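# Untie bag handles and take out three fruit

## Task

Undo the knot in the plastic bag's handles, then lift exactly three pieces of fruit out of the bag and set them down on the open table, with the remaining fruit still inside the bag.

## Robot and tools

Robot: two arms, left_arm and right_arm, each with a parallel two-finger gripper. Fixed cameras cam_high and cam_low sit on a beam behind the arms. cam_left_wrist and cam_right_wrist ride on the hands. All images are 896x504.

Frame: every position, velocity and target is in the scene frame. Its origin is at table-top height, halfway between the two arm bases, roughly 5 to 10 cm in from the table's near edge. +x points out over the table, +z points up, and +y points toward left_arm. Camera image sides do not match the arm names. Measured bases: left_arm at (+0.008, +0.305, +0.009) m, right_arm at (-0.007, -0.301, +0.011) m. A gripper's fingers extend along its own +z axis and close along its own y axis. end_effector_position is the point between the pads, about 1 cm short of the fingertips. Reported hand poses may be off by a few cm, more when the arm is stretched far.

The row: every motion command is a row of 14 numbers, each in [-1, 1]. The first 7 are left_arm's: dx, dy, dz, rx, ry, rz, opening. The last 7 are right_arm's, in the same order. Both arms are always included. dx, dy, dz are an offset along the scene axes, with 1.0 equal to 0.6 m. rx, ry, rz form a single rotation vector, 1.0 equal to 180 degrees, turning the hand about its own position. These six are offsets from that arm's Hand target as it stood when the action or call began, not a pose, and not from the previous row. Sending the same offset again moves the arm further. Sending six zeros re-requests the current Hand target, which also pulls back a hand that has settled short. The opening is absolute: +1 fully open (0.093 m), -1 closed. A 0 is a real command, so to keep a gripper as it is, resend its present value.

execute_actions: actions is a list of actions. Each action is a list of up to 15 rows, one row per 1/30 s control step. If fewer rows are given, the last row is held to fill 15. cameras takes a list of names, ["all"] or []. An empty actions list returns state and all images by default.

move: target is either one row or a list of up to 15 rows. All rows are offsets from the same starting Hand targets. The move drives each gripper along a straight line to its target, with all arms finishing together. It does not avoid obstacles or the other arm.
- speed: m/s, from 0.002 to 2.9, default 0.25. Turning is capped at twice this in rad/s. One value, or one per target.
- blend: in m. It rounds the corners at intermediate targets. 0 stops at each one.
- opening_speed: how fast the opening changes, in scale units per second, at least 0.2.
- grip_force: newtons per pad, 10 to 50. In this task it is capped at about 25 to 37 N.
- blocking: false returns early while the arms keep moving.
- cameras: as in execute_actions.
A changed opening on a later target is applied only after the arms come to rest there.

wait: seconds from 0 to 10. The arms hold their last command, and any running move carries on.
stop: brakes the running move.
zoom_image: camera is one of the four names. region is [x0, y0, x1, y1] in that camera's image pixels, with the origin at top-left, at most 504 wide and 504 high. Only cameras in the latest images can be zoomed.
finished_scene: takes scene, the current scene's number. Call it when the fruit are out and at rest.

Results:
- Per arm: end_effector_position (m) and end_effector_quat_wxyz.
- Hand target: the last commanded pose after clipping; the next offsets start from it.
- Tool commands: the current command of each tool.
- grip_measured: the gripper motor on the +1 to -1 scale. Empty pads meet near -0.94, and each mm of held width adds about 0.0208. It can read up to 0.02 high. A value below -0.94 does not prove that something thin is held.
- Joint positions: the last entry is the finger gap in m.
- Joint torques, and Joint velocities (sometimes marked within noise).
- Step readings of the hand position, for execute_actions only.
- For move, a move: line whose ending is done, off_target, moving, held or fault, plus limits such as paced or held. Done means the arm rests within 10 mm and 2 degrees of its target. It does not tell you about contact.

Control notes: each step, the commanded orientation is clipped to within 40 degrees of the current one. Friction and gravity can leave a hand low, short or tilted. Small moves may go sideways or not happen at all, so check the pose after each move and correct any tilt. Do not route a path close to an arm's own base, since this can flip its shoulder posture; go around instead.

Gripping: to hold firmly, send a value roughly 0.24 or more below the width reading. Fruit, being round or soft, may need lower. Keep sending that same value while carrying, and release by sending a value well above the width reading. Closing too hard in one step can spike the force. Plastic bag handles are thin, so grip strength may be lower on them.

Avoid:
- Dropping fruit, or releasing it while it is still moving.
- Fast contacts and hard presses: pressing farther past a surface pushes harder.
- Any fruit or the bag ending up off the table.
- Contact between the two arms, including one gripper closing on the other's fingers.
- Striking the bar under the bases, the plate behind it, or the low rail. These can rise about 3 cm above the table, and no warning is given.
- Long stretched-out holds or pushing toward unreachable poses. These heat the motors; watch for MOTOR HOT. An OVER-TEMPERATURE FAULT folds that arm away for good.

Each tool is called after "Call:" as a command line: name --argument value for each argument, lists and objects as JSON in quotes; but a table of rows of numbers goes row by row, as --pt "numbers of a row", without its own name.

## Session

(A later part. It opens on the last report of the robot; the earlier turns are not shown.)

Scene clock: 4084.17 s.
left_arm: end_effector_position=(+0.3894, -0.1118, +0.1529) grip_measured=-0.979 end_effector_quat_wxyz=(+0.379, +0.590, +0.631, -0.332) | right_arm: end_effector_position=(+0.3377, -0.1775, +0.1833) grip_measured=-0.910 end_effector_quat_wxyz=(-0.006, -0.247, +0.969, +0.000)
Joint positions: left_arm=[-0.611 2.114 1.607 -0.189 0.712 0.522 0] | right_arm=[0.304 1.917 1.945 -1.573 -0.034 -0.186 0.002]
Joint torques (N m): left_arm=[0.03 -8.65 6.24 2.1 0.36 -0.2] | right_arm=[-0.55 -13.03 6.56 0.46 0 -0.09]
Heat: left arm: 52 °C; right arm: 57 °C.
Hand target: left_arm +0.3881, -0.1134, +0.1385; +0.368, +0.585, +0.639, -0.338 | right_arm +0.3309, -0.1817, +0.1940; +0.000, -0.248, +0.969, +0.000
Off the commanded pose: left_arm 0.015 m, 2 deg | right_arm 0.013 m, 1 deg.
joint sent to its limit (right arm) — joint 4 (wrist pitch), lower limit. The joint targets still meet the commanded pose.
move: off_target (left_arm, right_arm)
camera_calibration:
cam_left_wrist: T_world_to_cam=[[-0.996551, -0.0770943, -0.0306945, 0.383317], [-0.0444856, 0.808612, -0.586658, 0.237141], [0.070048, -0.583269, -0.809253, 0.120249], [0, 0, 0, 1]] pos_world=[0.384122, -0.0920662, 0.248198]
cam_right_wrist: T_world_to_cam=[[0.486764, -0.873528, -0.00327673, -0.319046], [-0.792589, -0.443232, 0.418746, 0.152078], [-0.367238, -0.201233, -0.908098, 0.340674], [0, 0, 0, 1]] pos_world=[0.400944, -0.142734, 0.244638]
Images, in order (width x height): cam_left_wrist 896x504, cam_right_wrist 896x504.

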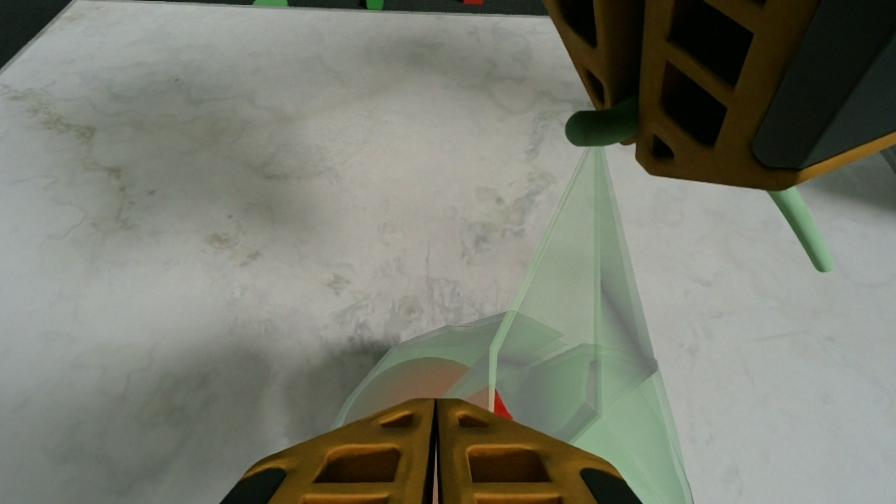

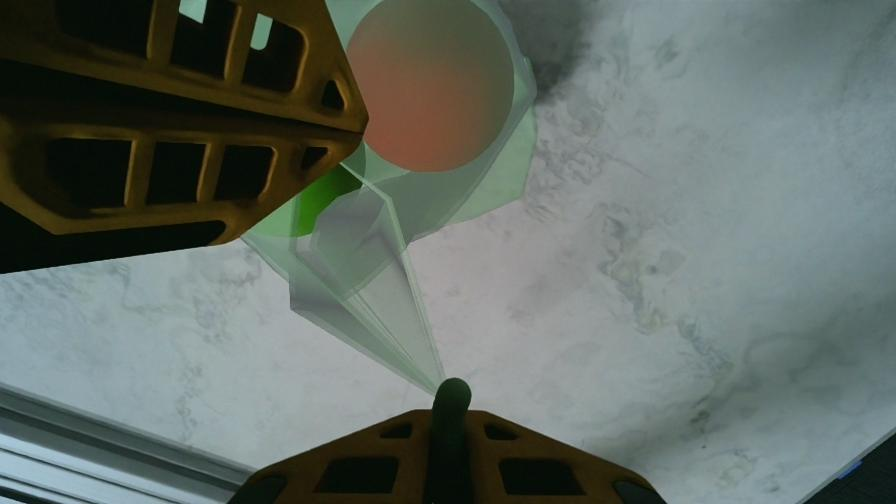

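Call:
move --pt "-0.025 -0.0183 0 0 0 0 -1 0 0 0 0 0 0 -1" --pt "-0.025 -0.0183 -0.06 0 0 0 -1 0 0 0 0 0 0 -1" --speed 0.06 --cameras '["cam_left_wrist","cam_right_wrist"]'

Call:
zoom_image --camera "cam_right_wrist" --region '[200, 60, 560, 400]'

Scene clock: 4108.27 s.
left_arm: end_effector_position=(+0.3788, -0.1294, +0.1413) grip_measured=-0.979 end_effector_quat_wxyz=(+0.411, +0.589, +0.607, -0.340) | right_arm: end_effector_position=(+0.3353, -0.1795, +0.1810) grip_measured=-0.910 end_effector_quat_wxyz=(-0.013, -0.247, +0.969, -0.003)
Joint positions: left_arm=[-0.65 2.122 1.504 0.029 0.704 0.479 0] | right_arm=[0.304 1.917 1.935 -1.577 -0.029 -0.188 0.002]
Joint torques (N m): left_arm=[-0.14 -7.43 5.16 1.65 0.12 -0.08] | right_arm=[-0.46 -13.14 7.39 0.49 -0.03 -0.09]
Heat: left arm: 54 °C; right arm: 56 °C.
Hand target: left_arm +0.3731, -0.1244, +0.1027; +0.369, +0.585, +0.638, -0.338 | right_arm +0.3310, -0.1818, +0.1940; +0.000, -0.248, +0.969, +0.000
Off the commanded pose: left_arm 0.039 m, 6 deg | right_arm 0.014 m, 2 deg.
joint sent to its limit (right arm) — joint 4 (wrist pitch), lower limit. The joint targets still meet the commanded pose.
move: off_target (left_arm, right_arm)
camera_calibration:
cam_left_wrist: T_world_to_cam=[[-0.994973, -0.0665702, -0.0748138, 0.378047], [-0.00349451, 0.769692, -0.638406, 0.230793], [0.100082, -0.634935, -0.766055, 0.0770948], [0, 0, 0, 1]] pos_world=[0.369237, -0.103522, 0.234681]
cam_right_wrist: T_world_to_cam=[[0.487386, -0.873185, -0.00153786, -0.320024], [-0.787016, -0.440051, 0.43239, 0.146384], [-0.378233, -0.20953, -0.901685, 0.338307], [0, 0, 0, 1]] pos_world=[0.399141, -0.144138, 0.24126]
Images, in order (width x height): cam_left_wrist 896x504, cam_right_wrist 896x504.

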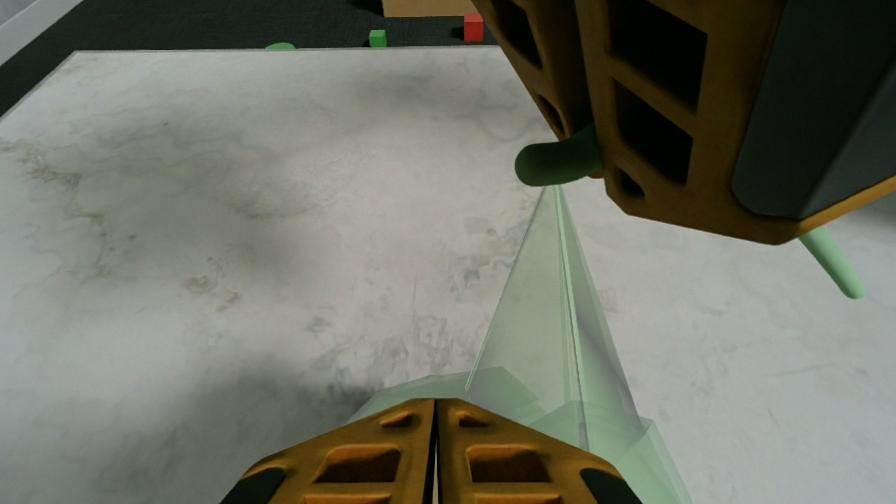

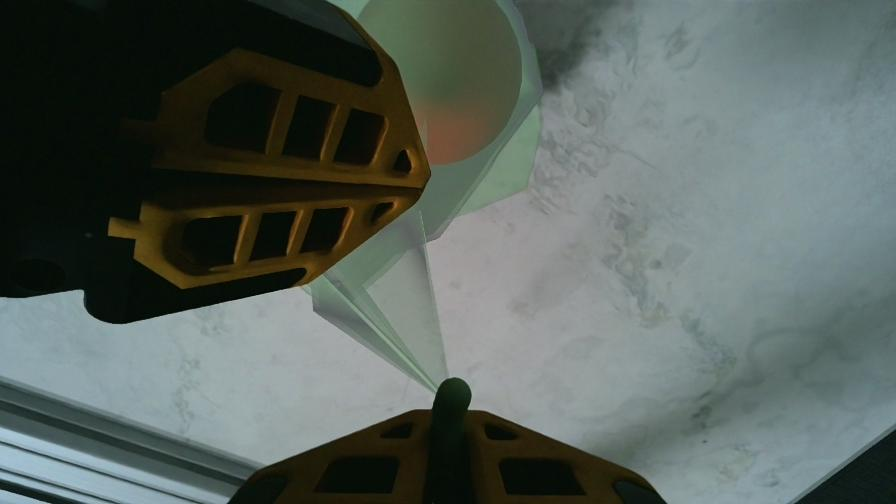

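Scaled by 1.400 from the camera's 896x504 image, which has a finer 1280x720 frame.

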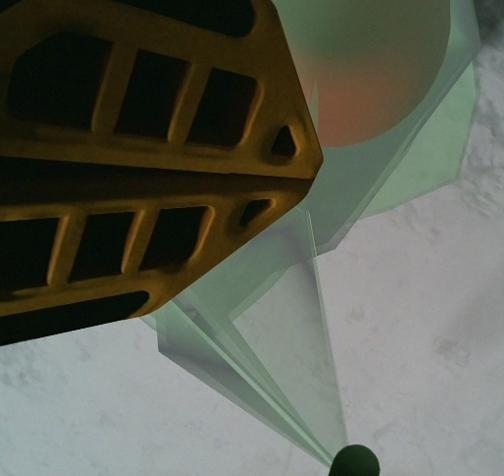

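Call:
move --pt "0 0 0.08 0 0 0 -1 0 0 0 0 0 0 -1" --pt "-0.035 0.01 0.08 0 0 0 -1 0 0 0 0 0 0 -1" --speed 0.06 --cameras '["cam_left_wrist","cam_right_wrist"]'

Call:
zoom_image --camera "cam_left_wrist" --region '[300, 150, 800, 504]'

Scene clock: 4129.00 s.
left_arm: end_effector_position=(+0.3534, -0.1211, +0.1419) grip_measured=-0.979 end_effector_quat_wxyz=(+0.361, +0.589, +0.636, -0.343) | right_arm: end_effector_position=(+0.3354, -0.1798, +0.1810) grip_measured=-0.910 end_effector_quat_wxyz=(-0.013, -0.247, +0.969, -0.004)
Joint positions: left_arm=[-0.671 2.057 1.485 -0.126 0.688 0.467 0] | right_arm=[0.304 1.917 1.935 -1.577 -0.027 -0.188 0.002]
Joint torques (N m): left_arm=[0.17 -12.15 5.96 1.97 0.19 -0.13] | right_arm=[-0.51 -13.15 7.38 0.49 -0.08 -0.08]
Heat: left arm: 58 °C; right arm: 55 °C.
Hand target: left_arm +0.3521, -0.1185, +0.1508; +0.369, +0.585, +0.638, -0.338 | right_arm +0.3310, -0.1818, +0.1940; +0.000, -0.248, +0.969, +0.000
Off the commanded pose: left_arm 0.009 m, 1 deg | right_arm 0.014 m, 2 deg.
joint sent to its limit (right arm) — joint 4 (wrist pitch), lower limit. The joint targets still meet the commanded pose.
move: off_target (right_arm)
camera_calibration:
cam_left_wrist: T_world_to_cam=[[-0.997988, -0.0628416, 0.00843857, 0.343091], [-0.0562237, 0.815549, -0.57595, 0.240106], [0.0293116, -0.575266, -0.817441, 0.124926], [0, 0, 0, 1]] pos_world=[0.352238, -0.102392, 0.237513]
cam_right_wrist: T_world_to_cam=[[0.48745, -0.873151, 0.00024791, -0.3207], [-0.787211, -0.43935, 0.432748, 0.146509], [-0.377745, -0.211138, -0.901515, 0.337746], [0, 0, 0, 1]] pos_world=[0.399241, -0.144339, 0.24116]
Images, in order (width x height): cam_left_wrist 896x504, cam_right_wrist 896x504.

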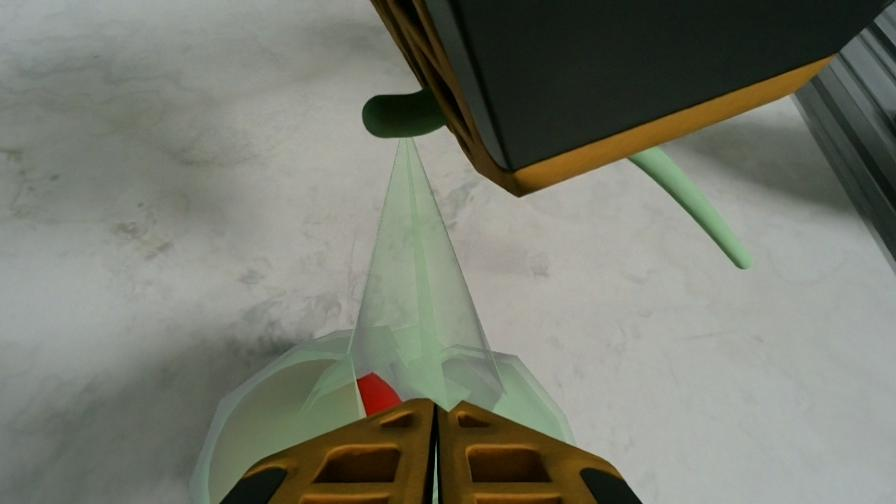

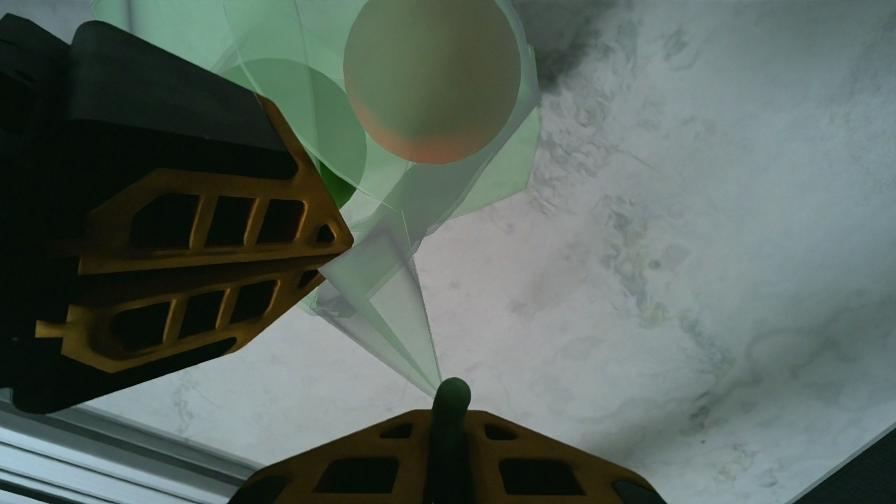

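Scaled by 1.008 from the camera's 896x504 image, which has a finer 1280x720 frame.

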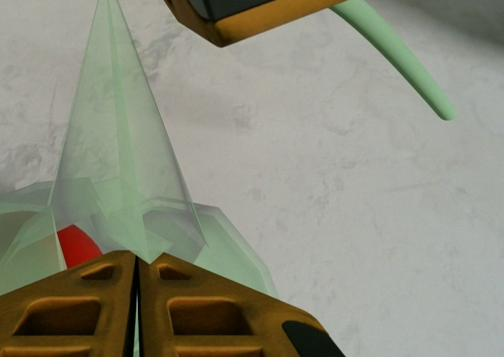

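Call:
move --target '[0.02,0.12,0.03,0,0,0,-1,0,0,0,0,0,0,-1]' --speed 0.1 --cameras '["cam_left_wrist","cam_right_wrist"]'

Call:
zoom_image --camera "cam_left_wrist" --region '[200, 100, 700, 504]'

Call:
zoom_image --camera "cam_right_wrist" --region '[60, 0, 560, 420]'

Scene clock: 4152.37 s.
left_arm: end_effector_position=(+0.3708, -0.0505, +0.1644) grip_measured=-0.979 end_effector_quat_wxyz=(+0.372, +0.583, +0.640, -0.336) | right_arm: end_effector_position=(+0.3354, -0.1798, +0.1810) grip_measured=-0.910 end_effector_quat_wxyz=(-0.013, -0.247, +0.969, -0.004)
Joint positions: left_arm=[-0.516 1.93 1.402 -0.236 0.783 0.587 0] | right_arm=[0.304 1.917 1.935 -1.577 -0.027 -0.188 0.002]
Joint torques (N m): left_arm=[0.47 -10.93 6 1.6 0.49 0.07] | right_arm=[-0.59 -13.18 7.39 0.45 -0.05 -0.1]
Heat: left arm: 63 °C; right arm: 55 °C.
Hand target: left_arm +0.3641, -0.0464, +0.1687; +0.369, +0.585, +0.638, -0.338 | right_arm +0.3310, -0.1818, +0.1940; +0.000, -0.248, +0.969, +0.000
Off the commanded pose: left_arm 0.009 m, 1 deg | right_arm 0.014 m, 2 deg.
joint sent to its limit (right arm) — joint 4 (wrist pitch), lower limit. The joint targets still meet the commanded pose.
move: off_target (right_arm)
camera_calibration:
cam_left_wrist: T_world_to_cam=[[-0.996147, -0.0875716, -0.00469152, 0.364936], [-0.0684985, 0.810362, -0.581912, 0.201644], [0.0547608, -0.579349, -0.813238, 0.173077], [0, 0, 0, 1]] pos_world=[0.367864, -0.031175, 0.259804]
cam_right_wrist: T_world_to_cam=[[0.48745, -0.873151, 0.00024791, -0.3207], [-0.787211, -0.43935, 0.432748, 0.146509], [-0.377745, -0.211138, -0.901515, 0.337746], [0, 0, 0, 1]] pos_world=[0.399241, -0.144339, 0.24116]
Images, in order (width x height): cam_left_wrist 896x504, cam_right_wrist 896x504.

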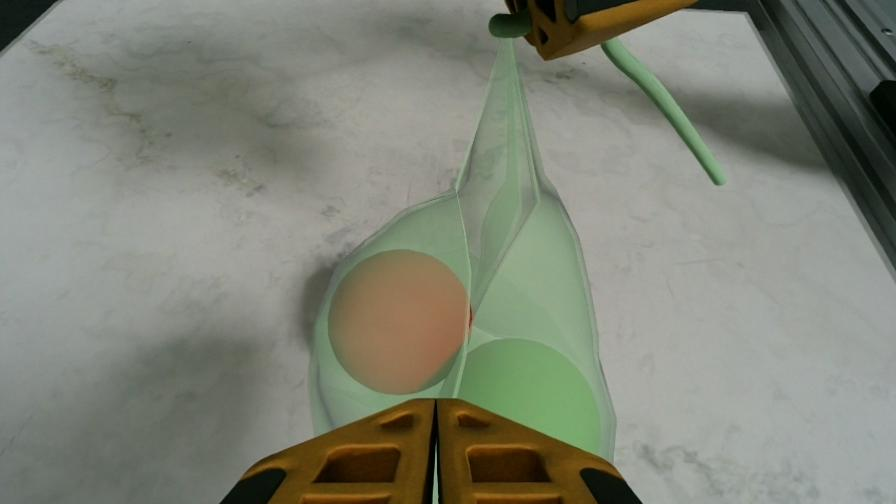

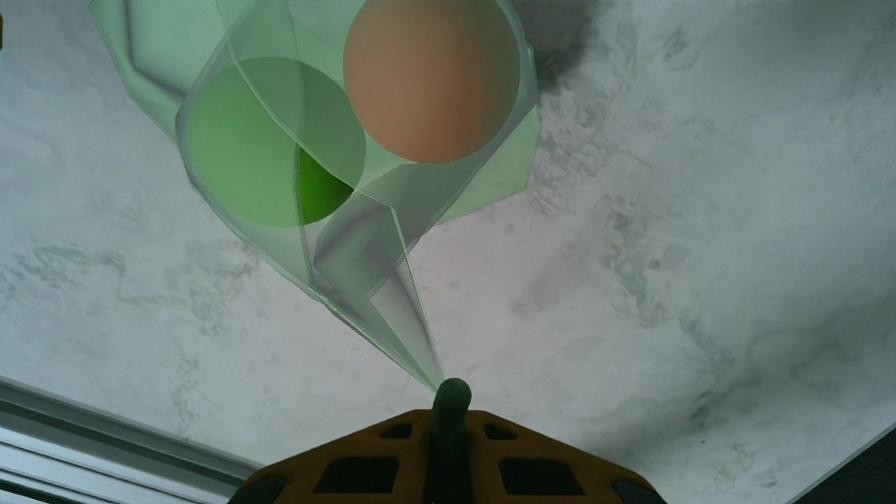

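Scaled by 1.008 from the camera's 896x504 image, which has a finer 1280x720 frame.

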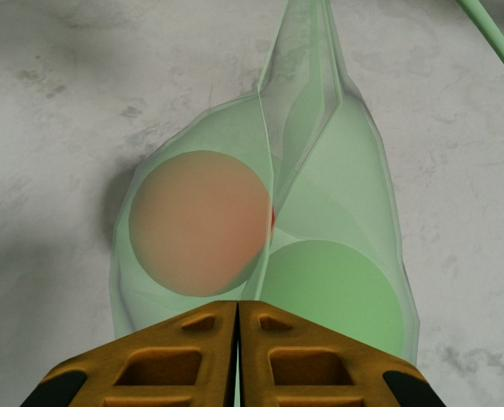

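Scaled by 1.008 from the camera's 896x504 image, which has a finer 1280x720 frame.

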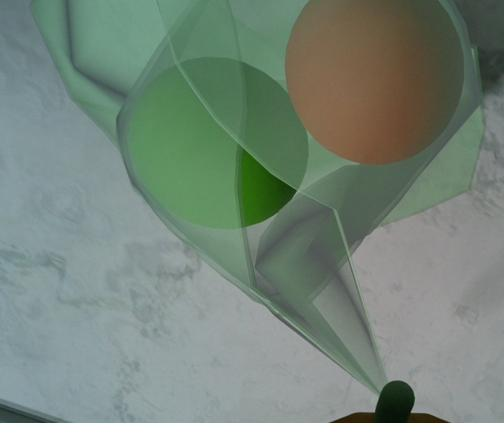

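Call:
move --target '[0.05,0.2,0.0,0.1661,0.0145,0,-1,0,0,0,0,0,0,-1]' --speed 0.12 --cameras '["cam_left_wrist","cam_high"]'

Call:
zoom_image --camera "cam_high" --region '[390, 160, 560, 280]'

Scene clock: 4191.00 s.
left_arm: end_effector_position=(+0.3904, +0.0700, +0.1730) grip_measured=-0.979 end_effector_quat_wxyz=(+0.200, +0.651, +0.710, -0.181) | right_arm: end_effector_position=(+0.3354, -0.1798, +0.1810) grip_measured=-0.910 end_effector_quat_wxyz=(-0.013, -0.247, +0.969, -0.004)
Joint positions: left_arm=[-0.349 2.019 1.881 -1.173 0.495 1.048 0] | right_arm=[0.304 1.917 1.935 -1.577 -0.027 -0.188 0.002]
Joint torques (N m): left_arm=[0.72 -7.51 8.39 0.81 0.29 0.08] | right_arm=[-0.69 -12.97 7.38 0.44 -0.04 -0.08]
Heat: left arm: 65 °C; right arm: 54 °C.
Hand target: left_arm +0.3941, +0.0736, +0.1686; +0.191, +0.653, +0.712, -0.175 | right_arm +0.3310, -0.1818, +0.1940; +0.000, -0.248, +0.969, +0.000
Off the commanded pose: left_arm 0.007 m, 1 deg | right_arm 0.014 m, 2 deg.
joint sent to its limit (right arm) — joint 4 (wrist pitch), lower limit. The joint targets still meet the commanded pose.
move: off_target (right_arm)
camera_calibration:
cam_left_wrist: T_world_to_cam=[[-0.996885, -0.0788603, -0.000997108, 0.394062], [-0.0782051, 0.990079, -0.116738, 0.0211996], [0.0101932, -0.116297, -0.993162, 0.264988], [0, 0, 0, 1]] pos_world=[0.391792, 0.0409038, 0.266044]
Images, in order (width x height): cam_high 896x504, cam_left_wrist 896x504.

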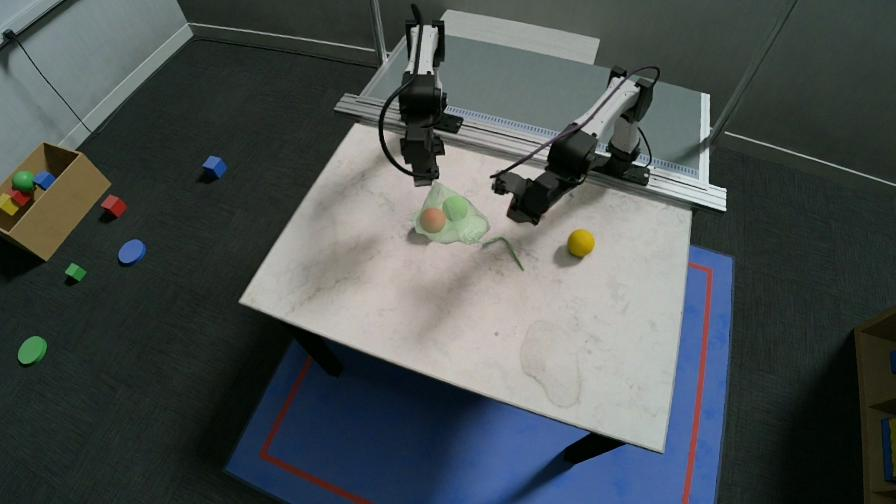

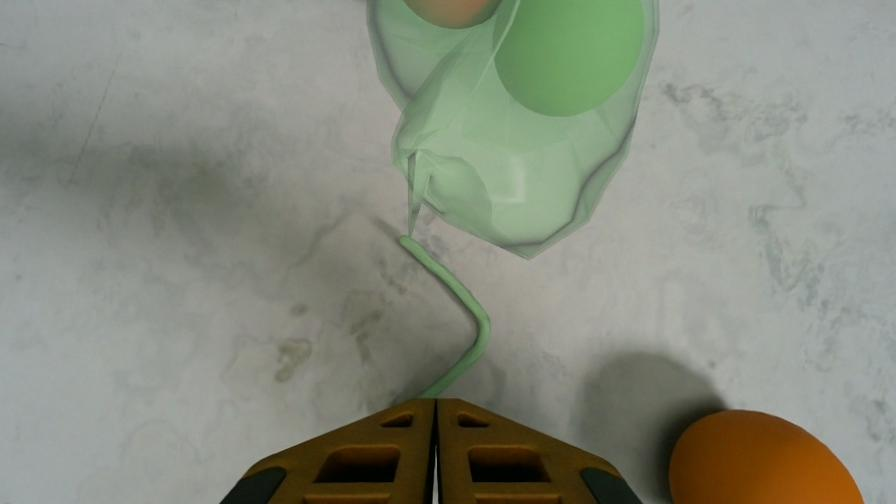

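Scaled by 2.965 from the camera's 896x504 image, which has a finer 1280x720 frame.

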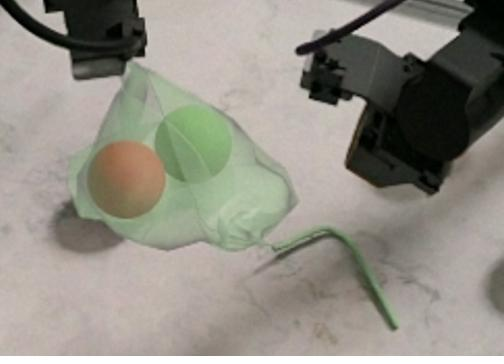

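Call:
move --target '[0.0165,-0.089,-0.114,0.0751,0.0417,0.2654,0.0,0,0,0,0,0,0,-1]' --speed 0.1 --cameras '["cam_left_wrist"]'

Scene clock: 4220.07 s.
left_arm: end_effector_position=(+0.4031, +0.0194, +0.1053) grip_measured=-0.002 end_effector_quat_wxyz=(+0.132, +0.319, +0.937, -0.050) | right_arm: end_effector_position=(+0.3354, -0.1798, +0.1810) grip_measured=-0.910 end_effector_quat_wxyz=(-0.013, -0.247, +0.969, -0.004)
Joint positions: left_arm=[-0.593 2.169 1.914 -1.035 0.033 0.037 0.045] | right_arm=[0.304 1.917 1.935 -1.577 -0.027 -0.188 0.002]
Joint torques (N m): left_arm=[0.08 -8.46 8.51 0.91 -0.04 -0.15] | right_arm=[-0.69 -13.09 7.43 0.52 -0.06 -0.11]
Heat: left arm: 60 °C; right arm: 54 °C.
Hand target: left_arm +0.4040, +0.0201, +0.1003; +0.123, +0.315, +0.940, -0.041 | right_arm +0.3310, -0.1818, +0.1940; +0.000, -0.248, +0.969, +0.000
Off the commanded pose: left_arm 0.005 m, 2 deg | right_arm 0.014 m, 2 deg.
joint sent to its limit (right arm) — joint 4 (wrist pitch), lower limit. The joint targets still meet the commanded pose.
move: off_target (right_arm)
camera_calibration:
cam_left_wrist: T_world_to_cam=[[-0.616583, -0.787184, 0.0128872, 0.261627], [-0.7778, 0.611604, 0.144803, 0.326159], [-0.121868, 0.0792591, -0.989377, 0.240802], [0, 0, 0, 1]] pos_world=[0.444348, -0.0126174, 0.187644]
Images, in order (width x height): cam_left_wrist 896x504.

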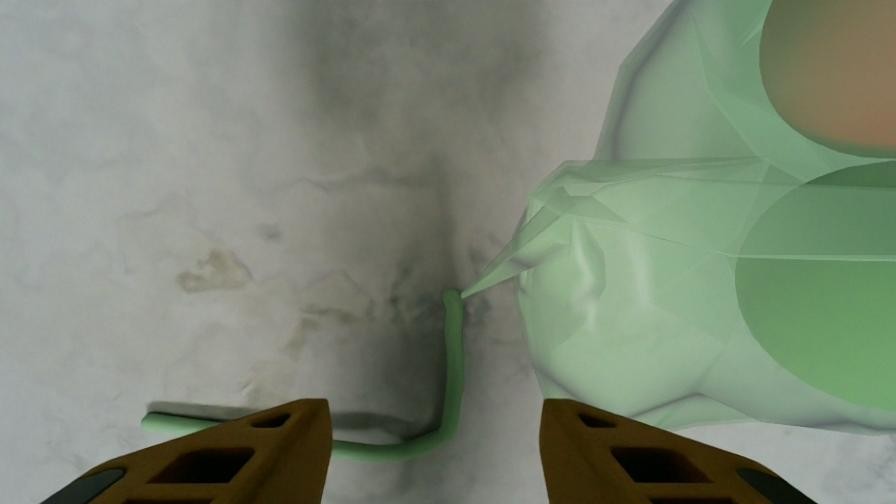

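Call:
move --target '[-0.004,-0.005,-0.128,0,0,0,0.0,0,0,0,0,0,0,-1]' --speed 0.06 --cameras '["cam_left_wrist"]'

Scene clock: 4230.37 s.
left_arm: end_effector_position=(+0.4040, +0.0147, +0.0365) grip_measured=-0.002 end_effector_quat_wxyz=(+0.133, +0.318, +0.937, -0.050) | right_arm: end_effector_position=(+0.3354, -0.1798, +0.1810) grip_measured=-0.910 end_effector_quat_wxyz=(-0.013, -0.247, +0.969, -0.004)
Joint positions: left_arm=[-0.602 2.221 1.721 -0.788 0.03 0.026 0.045] | right_arm=[0.304 1.917 1.935 -1.577 -0.027 -0.188 0.002]
Joint torques (N m): left_arm=[0.02 -8.87 5.63 1.19 -0.07 -0.11] | right_arm=[-0.68 -13.11 7.35 0.46 -0.05 -0.07]
Heat: left arm: 61 °C; right arm: 54 °C.
Hand target: left_arm +0.4016, +0.0172, +0.0235; +0.123, +0.314, +0.940, -0.041 | right_arm +0.3310, -0.1818, +0.1940; +0.000, -0.248, +0.969, +0.000
Off the commanded pose: left_arm 0.013 m, 2 deg | right_arm 0.014 m, 2 deg.
joint sent to its limit (right arm) — joint 4 (wrist pitch), lower limit. The joint targets still meet the commanded pose.
move: off_target (left_arm, right_arm)
camera_calibration:
cam_left_wrist: T_world_to_cam=[[-0.615093, -0.788348, 0.0129594, 0.258772], [-0.779242, 0.610329, 0.142406, 0.34038], [-0.120175, 0.0774943, -0.989724, 0.172543], [0, 0, 0, 1]] pos_world=[0.445143, -0.0171122, 0.118945]
Images, in order (width x height): cam_left_wrist 896x504.

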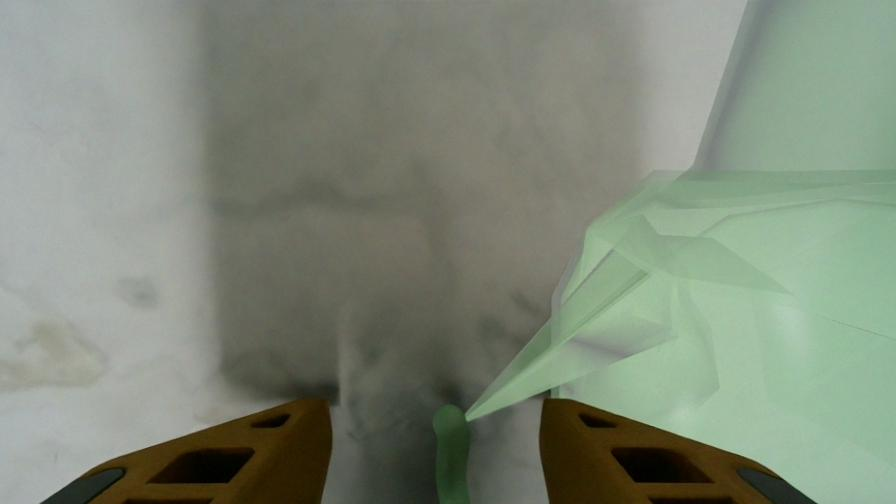

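Call:
move --target '[-0.02,0.0147,-0.009,0,0,0,0.0,0,0,0,0,0,0,-1]' --speed 0.04 --cameras '["cam_left_wrist"]'

Scene clock: 4246.00 s.
left_arm: end_effector_position=(+0.4001, +0.0174, +0.0291) grip_measured=-0.002 end_effector_quat_wxyz=(+0.145, +0.318, +0.935, -0.052) | right_arm: end_effector_position=(+0.3354, -0.1798, +0.1810) grip_measured=-0.910 end_effector_quat_wxyz=(-0.013, -0.247, +0.969, -0.004)
Joint positions: left_arm=[-0.603 2.191 1.636 -0.707 0.027 0.026 0.045] | right_arm=[0.304 1.917 1.935 -1.577 -0.027 -0.188 0.002]
Joint torques (N m): left_arm=[0.12 -10.09 4.23 0.97 -0.06 -0.12] | right_arm=[-0.54 -13.09 7.32 0.49 -0.06 -0.07]
Heat: left arm: 60 °C; right arm: 54 °C.
Hand target: left_arm +0.3896, +0.0261, +0.0181; +0.123, +0.314, +0.940, -0.041 | right_arm +0.3310, -0.1818, +0.1940; +0.000, -0.248, +0.969, +0.000
Off the commanded pose: left_arm 0.018 m, 3 deg | right_arm 0.014 m, 2 deg.
joint sent to its limit (right arm) — joint 4 (wrist pitch), lower limit. The joint targets still meet the commanded pose.
move: off_target (left_arm, right_arm)
camera_calibration:
cam_left_wrist: T_world_to_cam=[[-0.615854, -0.787804, 0.0094365, 0.259115], [-0.781573, 0.612406, 0.118753, 0.338369], [-0.0993331, 0.0657593, -0.992879, 0.156495], [0, 0, 0, 1]] pos_world=[0.439583, -0.0133785, 0.112753]
Images, in order (width x height): cam_left_wrist 896x504.

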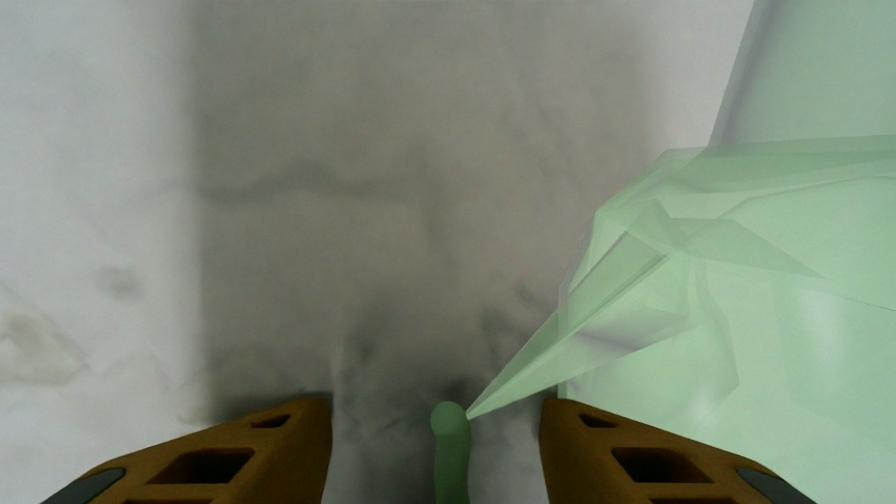

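Call:
move --target '[-0.012,0.01,-0.002,0,0,0,0.0,0,0,0,0,0,0,-1]' --speed 0.04 --cameras '["cam_left_wrist"]'

Scene clock: 4262.53 s.
left_arm: end_effector_position=(+0.3992, +0.0181, +0.0290) grip_measured=-0.002 end_effector_quat_wxyz=(+0.159, +0.318, +0.933, -0.057) | right_arm: end_effector_position=(+0.3354, -0.1798, +0.1810) grip_measured=-0.910 end_effector_quat_wxyz=(-0.013, -0.247, +0.969, -0.004)
Joint positions: left_arm=[-0.603 2.164 1.581 -0.65 0.027 0.026 0.045] | right_arm=[0.304 1.917 1.935 -1.577 -0.027 -0.188 0.002]
Joint torques (N m): left_arm=[0.18 -10.3 4.08 0.74 -0.04 -0.11] | right_arm=[-0.57 -13.01 7.41 0.48 -0.05 -0.05]
Heat: left arm: 63 °C; right arm: 55 °C.
Hand target: left_arm +0.3824, +0.0321, +0.0168; +0.123, +0.314, +0.940, -0.041 | right_arm +0.3310, -0.1818, +0.1940; +0.000, -0.248, +0.969, +0.000
Off the commanded pose: left_arm 0.025 m, 5 deg | right_arm 0.014 m, 2 deg.
joint sent to its limit (right arm) — joint 4 (wrist pitch), lower limit. The joint targets still meet the commanded pose.
move: off_target (left_arm, right_arm)
camera_calibration:
cam_left_wrist: T_world_to_cam=[[-0.616351, -0.787429, 0.00820157, 0.259268], [-0.783893, 0.614508, 0.0888302, 0.338948], [-0.0749874, 0.0483214, -0.996013, 0.146882], [0, 0, 0, 1]] pos_world=[0.436513, -0.0112284, 0.114061]
Images, in order (width x height): cam_left_wrist 896x504.

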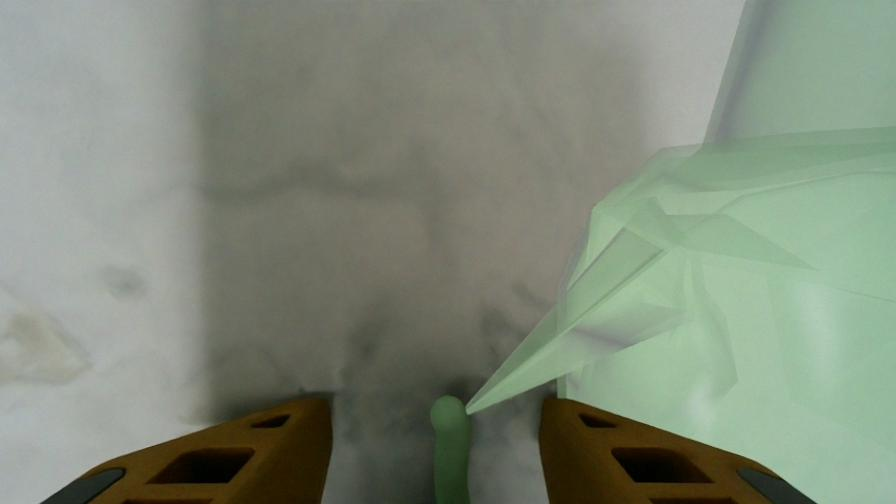

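Call:
move --pt "0.006 -0.006 0.04 0 0 0 0.0 0 0 0 0 0 0 -1" --pt "0.006 -0.006 0.008 0 0 0 0.0 0 0 0 0 0 0 -1" --speed 0.06 --cameras '["cam_left_wrist"]'

Scene clock: 4273.70 s.
left_arm: end_effector_position=(+0.3866, +0.0272, +0.0296) grip_measured=-0.002 end_effector_quat_wxyz=(+0.124, +0.318, +0.939, -0.046) | right_arm: end_effector_position=(+0.3354, -0.1798, +0.1810) grip_measured=-0.910 end_effector_quat_wxyz=(-0.013, -0.247, +0.969, -0.004)
Joint positions: left_arm=[-0.603 2.163 1.605 -0.75 0.027 0.025 0.045] | right_arm=[0.304 1.917 1.935 -1.577 -0.027 -0.188 0.002]
Joint torques (N m): left_arm=[0.05 -9.37 5 1.26 -0.07 -0.09] | right_arm=[-0.65 -13.05 7.35 0.46 -0.06 -0.08]
Heat: left arm: 63 °C; right arm: 55 °C.
Hand target: left_arm +0.3860, +0.0284, +0.0218; +0.124, +0.314, +0.940, -0.041 | right_arm +0.3310, -0.1818, +0.1940; +0.000, -0.248, +0.969, +0.000
Off the commanded pose: left_arm 0.008 m, 1 deg | right_arm 0.014 m, 2 deg.
joint sent to its limit (right arm) — joint 4 (wrist pitch), lower limit. The joint targets still meet the commanded pose.
move: off_target (right_arm)
camera_calibration:
cam_left_wrist: T_world_to_cam=[[-0.614125, -0.789125, 0.0114769, 0.257702], [-0.777437, 0.607404, 0.163257, 0.318987], [-0.135801, 0.0913376, -0.986517, 0.168138], [0, 0, 0, 1]] pos_world=[0.429087, -0.00575187, 0.110837]
Images, in order (width x height): cam_left_wrist 896x504.

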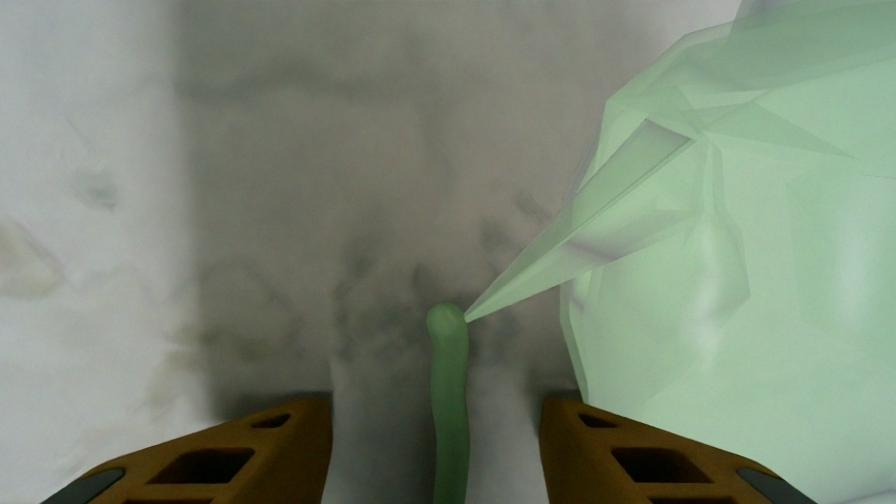

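Call:
move --pt "0 0 -0.006 0 0 0 0.0 0 0 0 0 0 0 -1" --pt "0 0 -0.006 0 0 0 -1 0 0 0 0 0 0 -1" --speed 0.04 --cameras '["cam_left_wrist"]'

Scene clock: 4287.17 s.
left_arm: end_effector_position=(+0.3913, +0.0288, +0.0292) grip_measured=-0.934 end_effector_quat_wxyz=(+0.133, +0.315, +0.939, -0.041) | right_arm: end_effector_position=(+0.3354, -0.1798, +0.1810) grip_measured=-0.910 end_effector_quat_wxyz=(-0.013, -0.247, +0.969, -0.004)
Joint positions: left_arm=[-0.6 2.163 1.599 -0.73 0.011 0.024 0] | right_arm=[0.304 1.917 1.935 -1.577 -0.027 -0.188 0.002]
Joint torques (N m): left_arm=[-0.21 -9.03 4.82 1.21 0.08 -0.11] | right_arm=[-0.59 -13.01 7.35 0.45 -0.06 -0.09]
Heat: left arm: 64 °C; right arm: 55 °C.
Hand target: left_arm +0.3861, +0.0284, +0.0182; +0.124, +0.314, +0.940, -0.041 | right_arm +0.3310, -0.1818, +0.1940; +0.000, -0.248, +0.969, +0.000
Off the commanded pose: left_arm 0.012 m, 1 deg | right_arm 0.014 m, 2 deg.
joint sent to its limit (right arm) — joint 4 (wrist pitch), lower limit. The joint targets still meet the commanded pose.
move: off_target (left_arm, right_arm); target 2's new opening was sent with left_arm's hand 0.011 m and 1 deg from that target
camera_calibration:
cam_left_wrist: T_world_to_cam=[[-0.607755, -0.794116, -0.0037395, 0.260004], [-0.78554, 0.600487, 0.149474, 0.325514], [-0.116454, 0.093781, -0.988759, 0.160635], [0, 0, 0, 1]] pos_world=[0.43243, -0.00405812, 0.111146]
Images, in order (width x height): cam_left_wrist 896x504.

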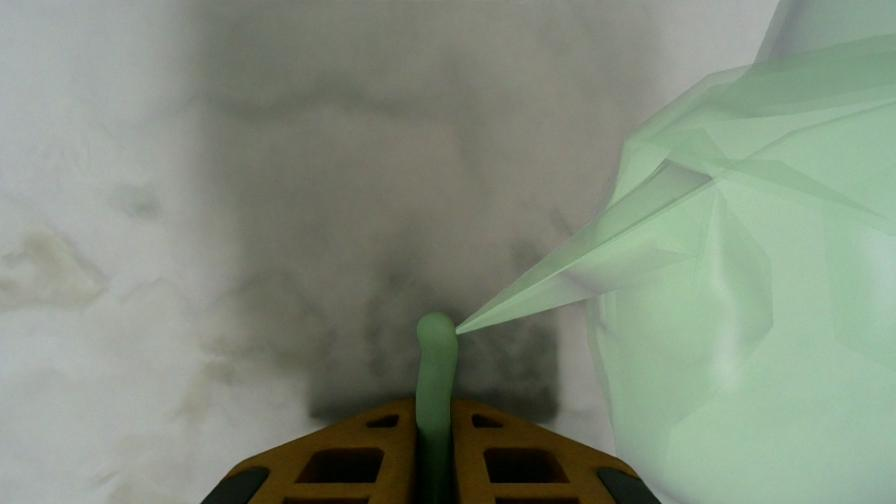

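Call:
move --target '[-0.0435,0.003,0.245,0,0,0,-1,0,0,0,0,0,0,-1]' --speed 0.1 --cameras '["cam_left_wrist","cam_right_wrist","cam_high"]'

Call:
zoom_image --camera "cam_high" --region '[390, 160, 560, 280]'

Scene clock: 4305.83 s.
left_arm: end_effector_position=(+0.3618, +0.0304, +0.1507) grip_measured=-0.934 end_effector_quat_wxyz=(+0.113, +0.318, +0.940, -0.038) | right_arm: end_effector_position=(+0.3354, -0.1798, +0.1810) grip_measured=-0.910 end_effector_quat_wxyz=(-0.013, -0.247, +0.969, -0.004)
Joint positions: left_arm=[-0.632 2.045 1.916 -1.203 0.011 -0.003 0] | right_arm=[0.304 1.917 1.935 -1.577 -0.027 -0.188 0.002]
Joint torques (N m): left_arm=[0.05 -10.92 8.18 0.81 0 -0.12] | right_arm=[-0.51 -13.07 7.36 0.48 -0.07 -0.05]
Heat: left arm: 64 °C; right arm: 55 °C.
Hand target: left_arm +0.3599, +0.0302, +0.1652; +0.124, +0.314, +0.940, -0.041 | right_arm +0.3310, -0.1818, +0.1940; +0.000, -0.248, +0.969, +0.000
Off the commanded pose: left_arm 0.015 m, 1 deg | right_arm 0.014 m, 2 deg.
joint sent to its limit (right arm) — joint 4 (wrist pitch), lower limit. The joint targets still meet the commanded pose.
move: off_target (left_arm, right_arm)
camera_calibration:
cam_left_wrist: T_world_to_cam=[[-0.612338, -0.790587, 0.0038481, 0.244184], [-0.776054, 0.601997, 0.18799, 0.273833], [-0.150939, 0.112127, -0.982163, 0.288185], [0, 0, 0, 1]] pos_world=[0.40553, -0.00411148, 0.230627]
cam_right_wrist: T_world_to_cam=[[0.48745, -0.873151, 0.00024791, -0.3207], [-0.787211, -0.43935, 0.432748, 0.146509], [-0.377745, -0.211138, -0.901515, 0.337746], [0, 0, 0, 1]] pos_world=[0.399241, -0.144339, 0.24116]
Images, in order (width x height): cam_high 896x504, cam_left_wrist 896x504, cam_right_wrist 896x504.

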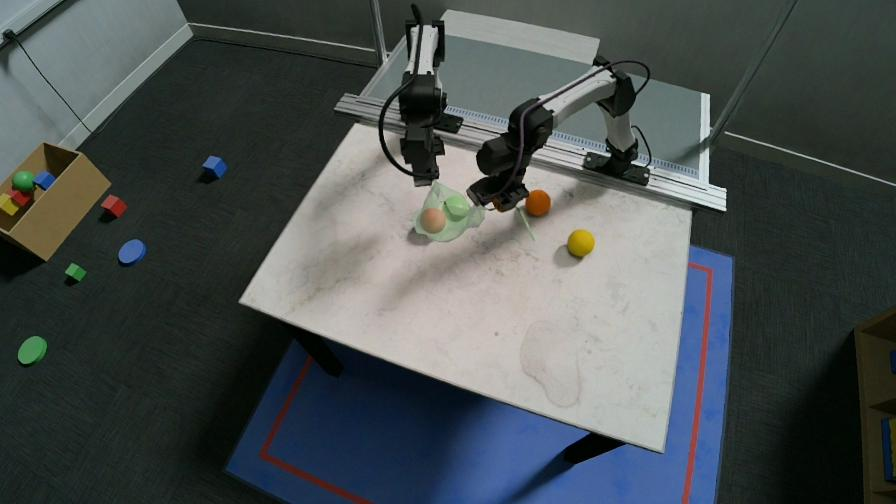

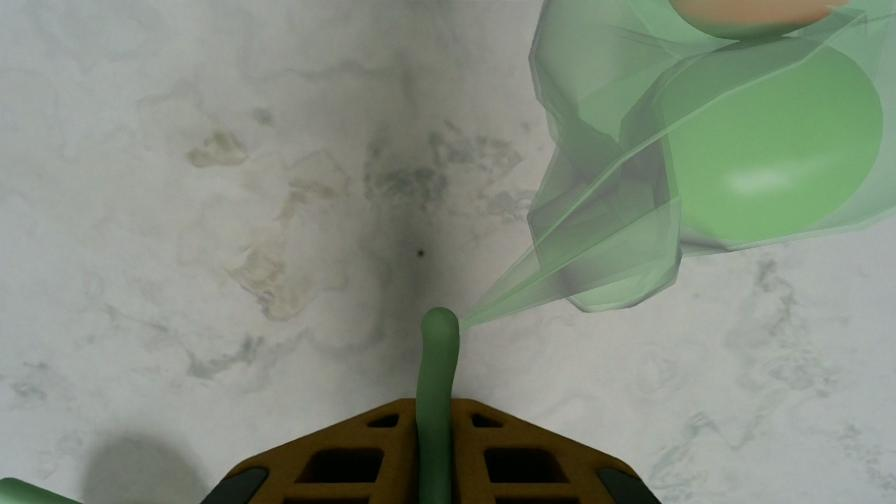

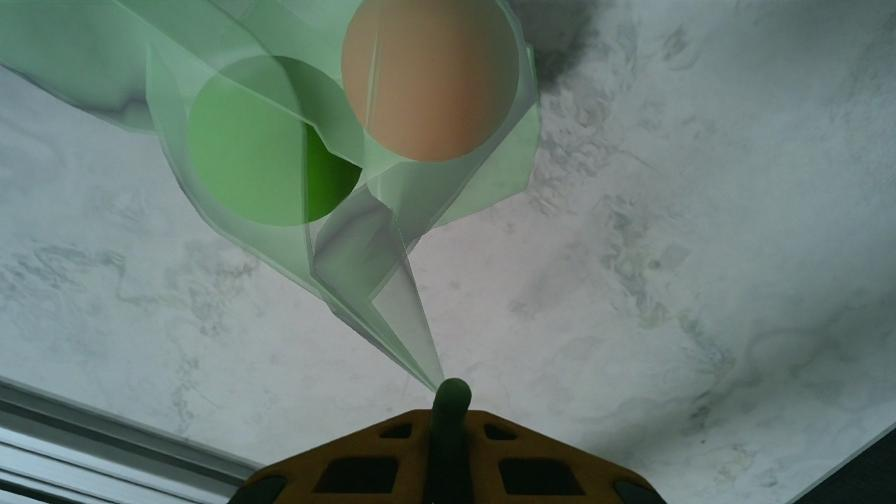

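Scaled by 2.965 from the camera's 896x504 image, which has a finer 1280x720 frame.

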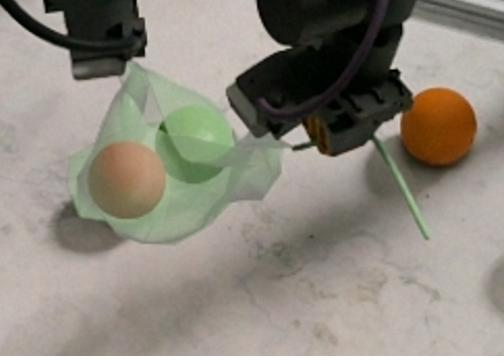

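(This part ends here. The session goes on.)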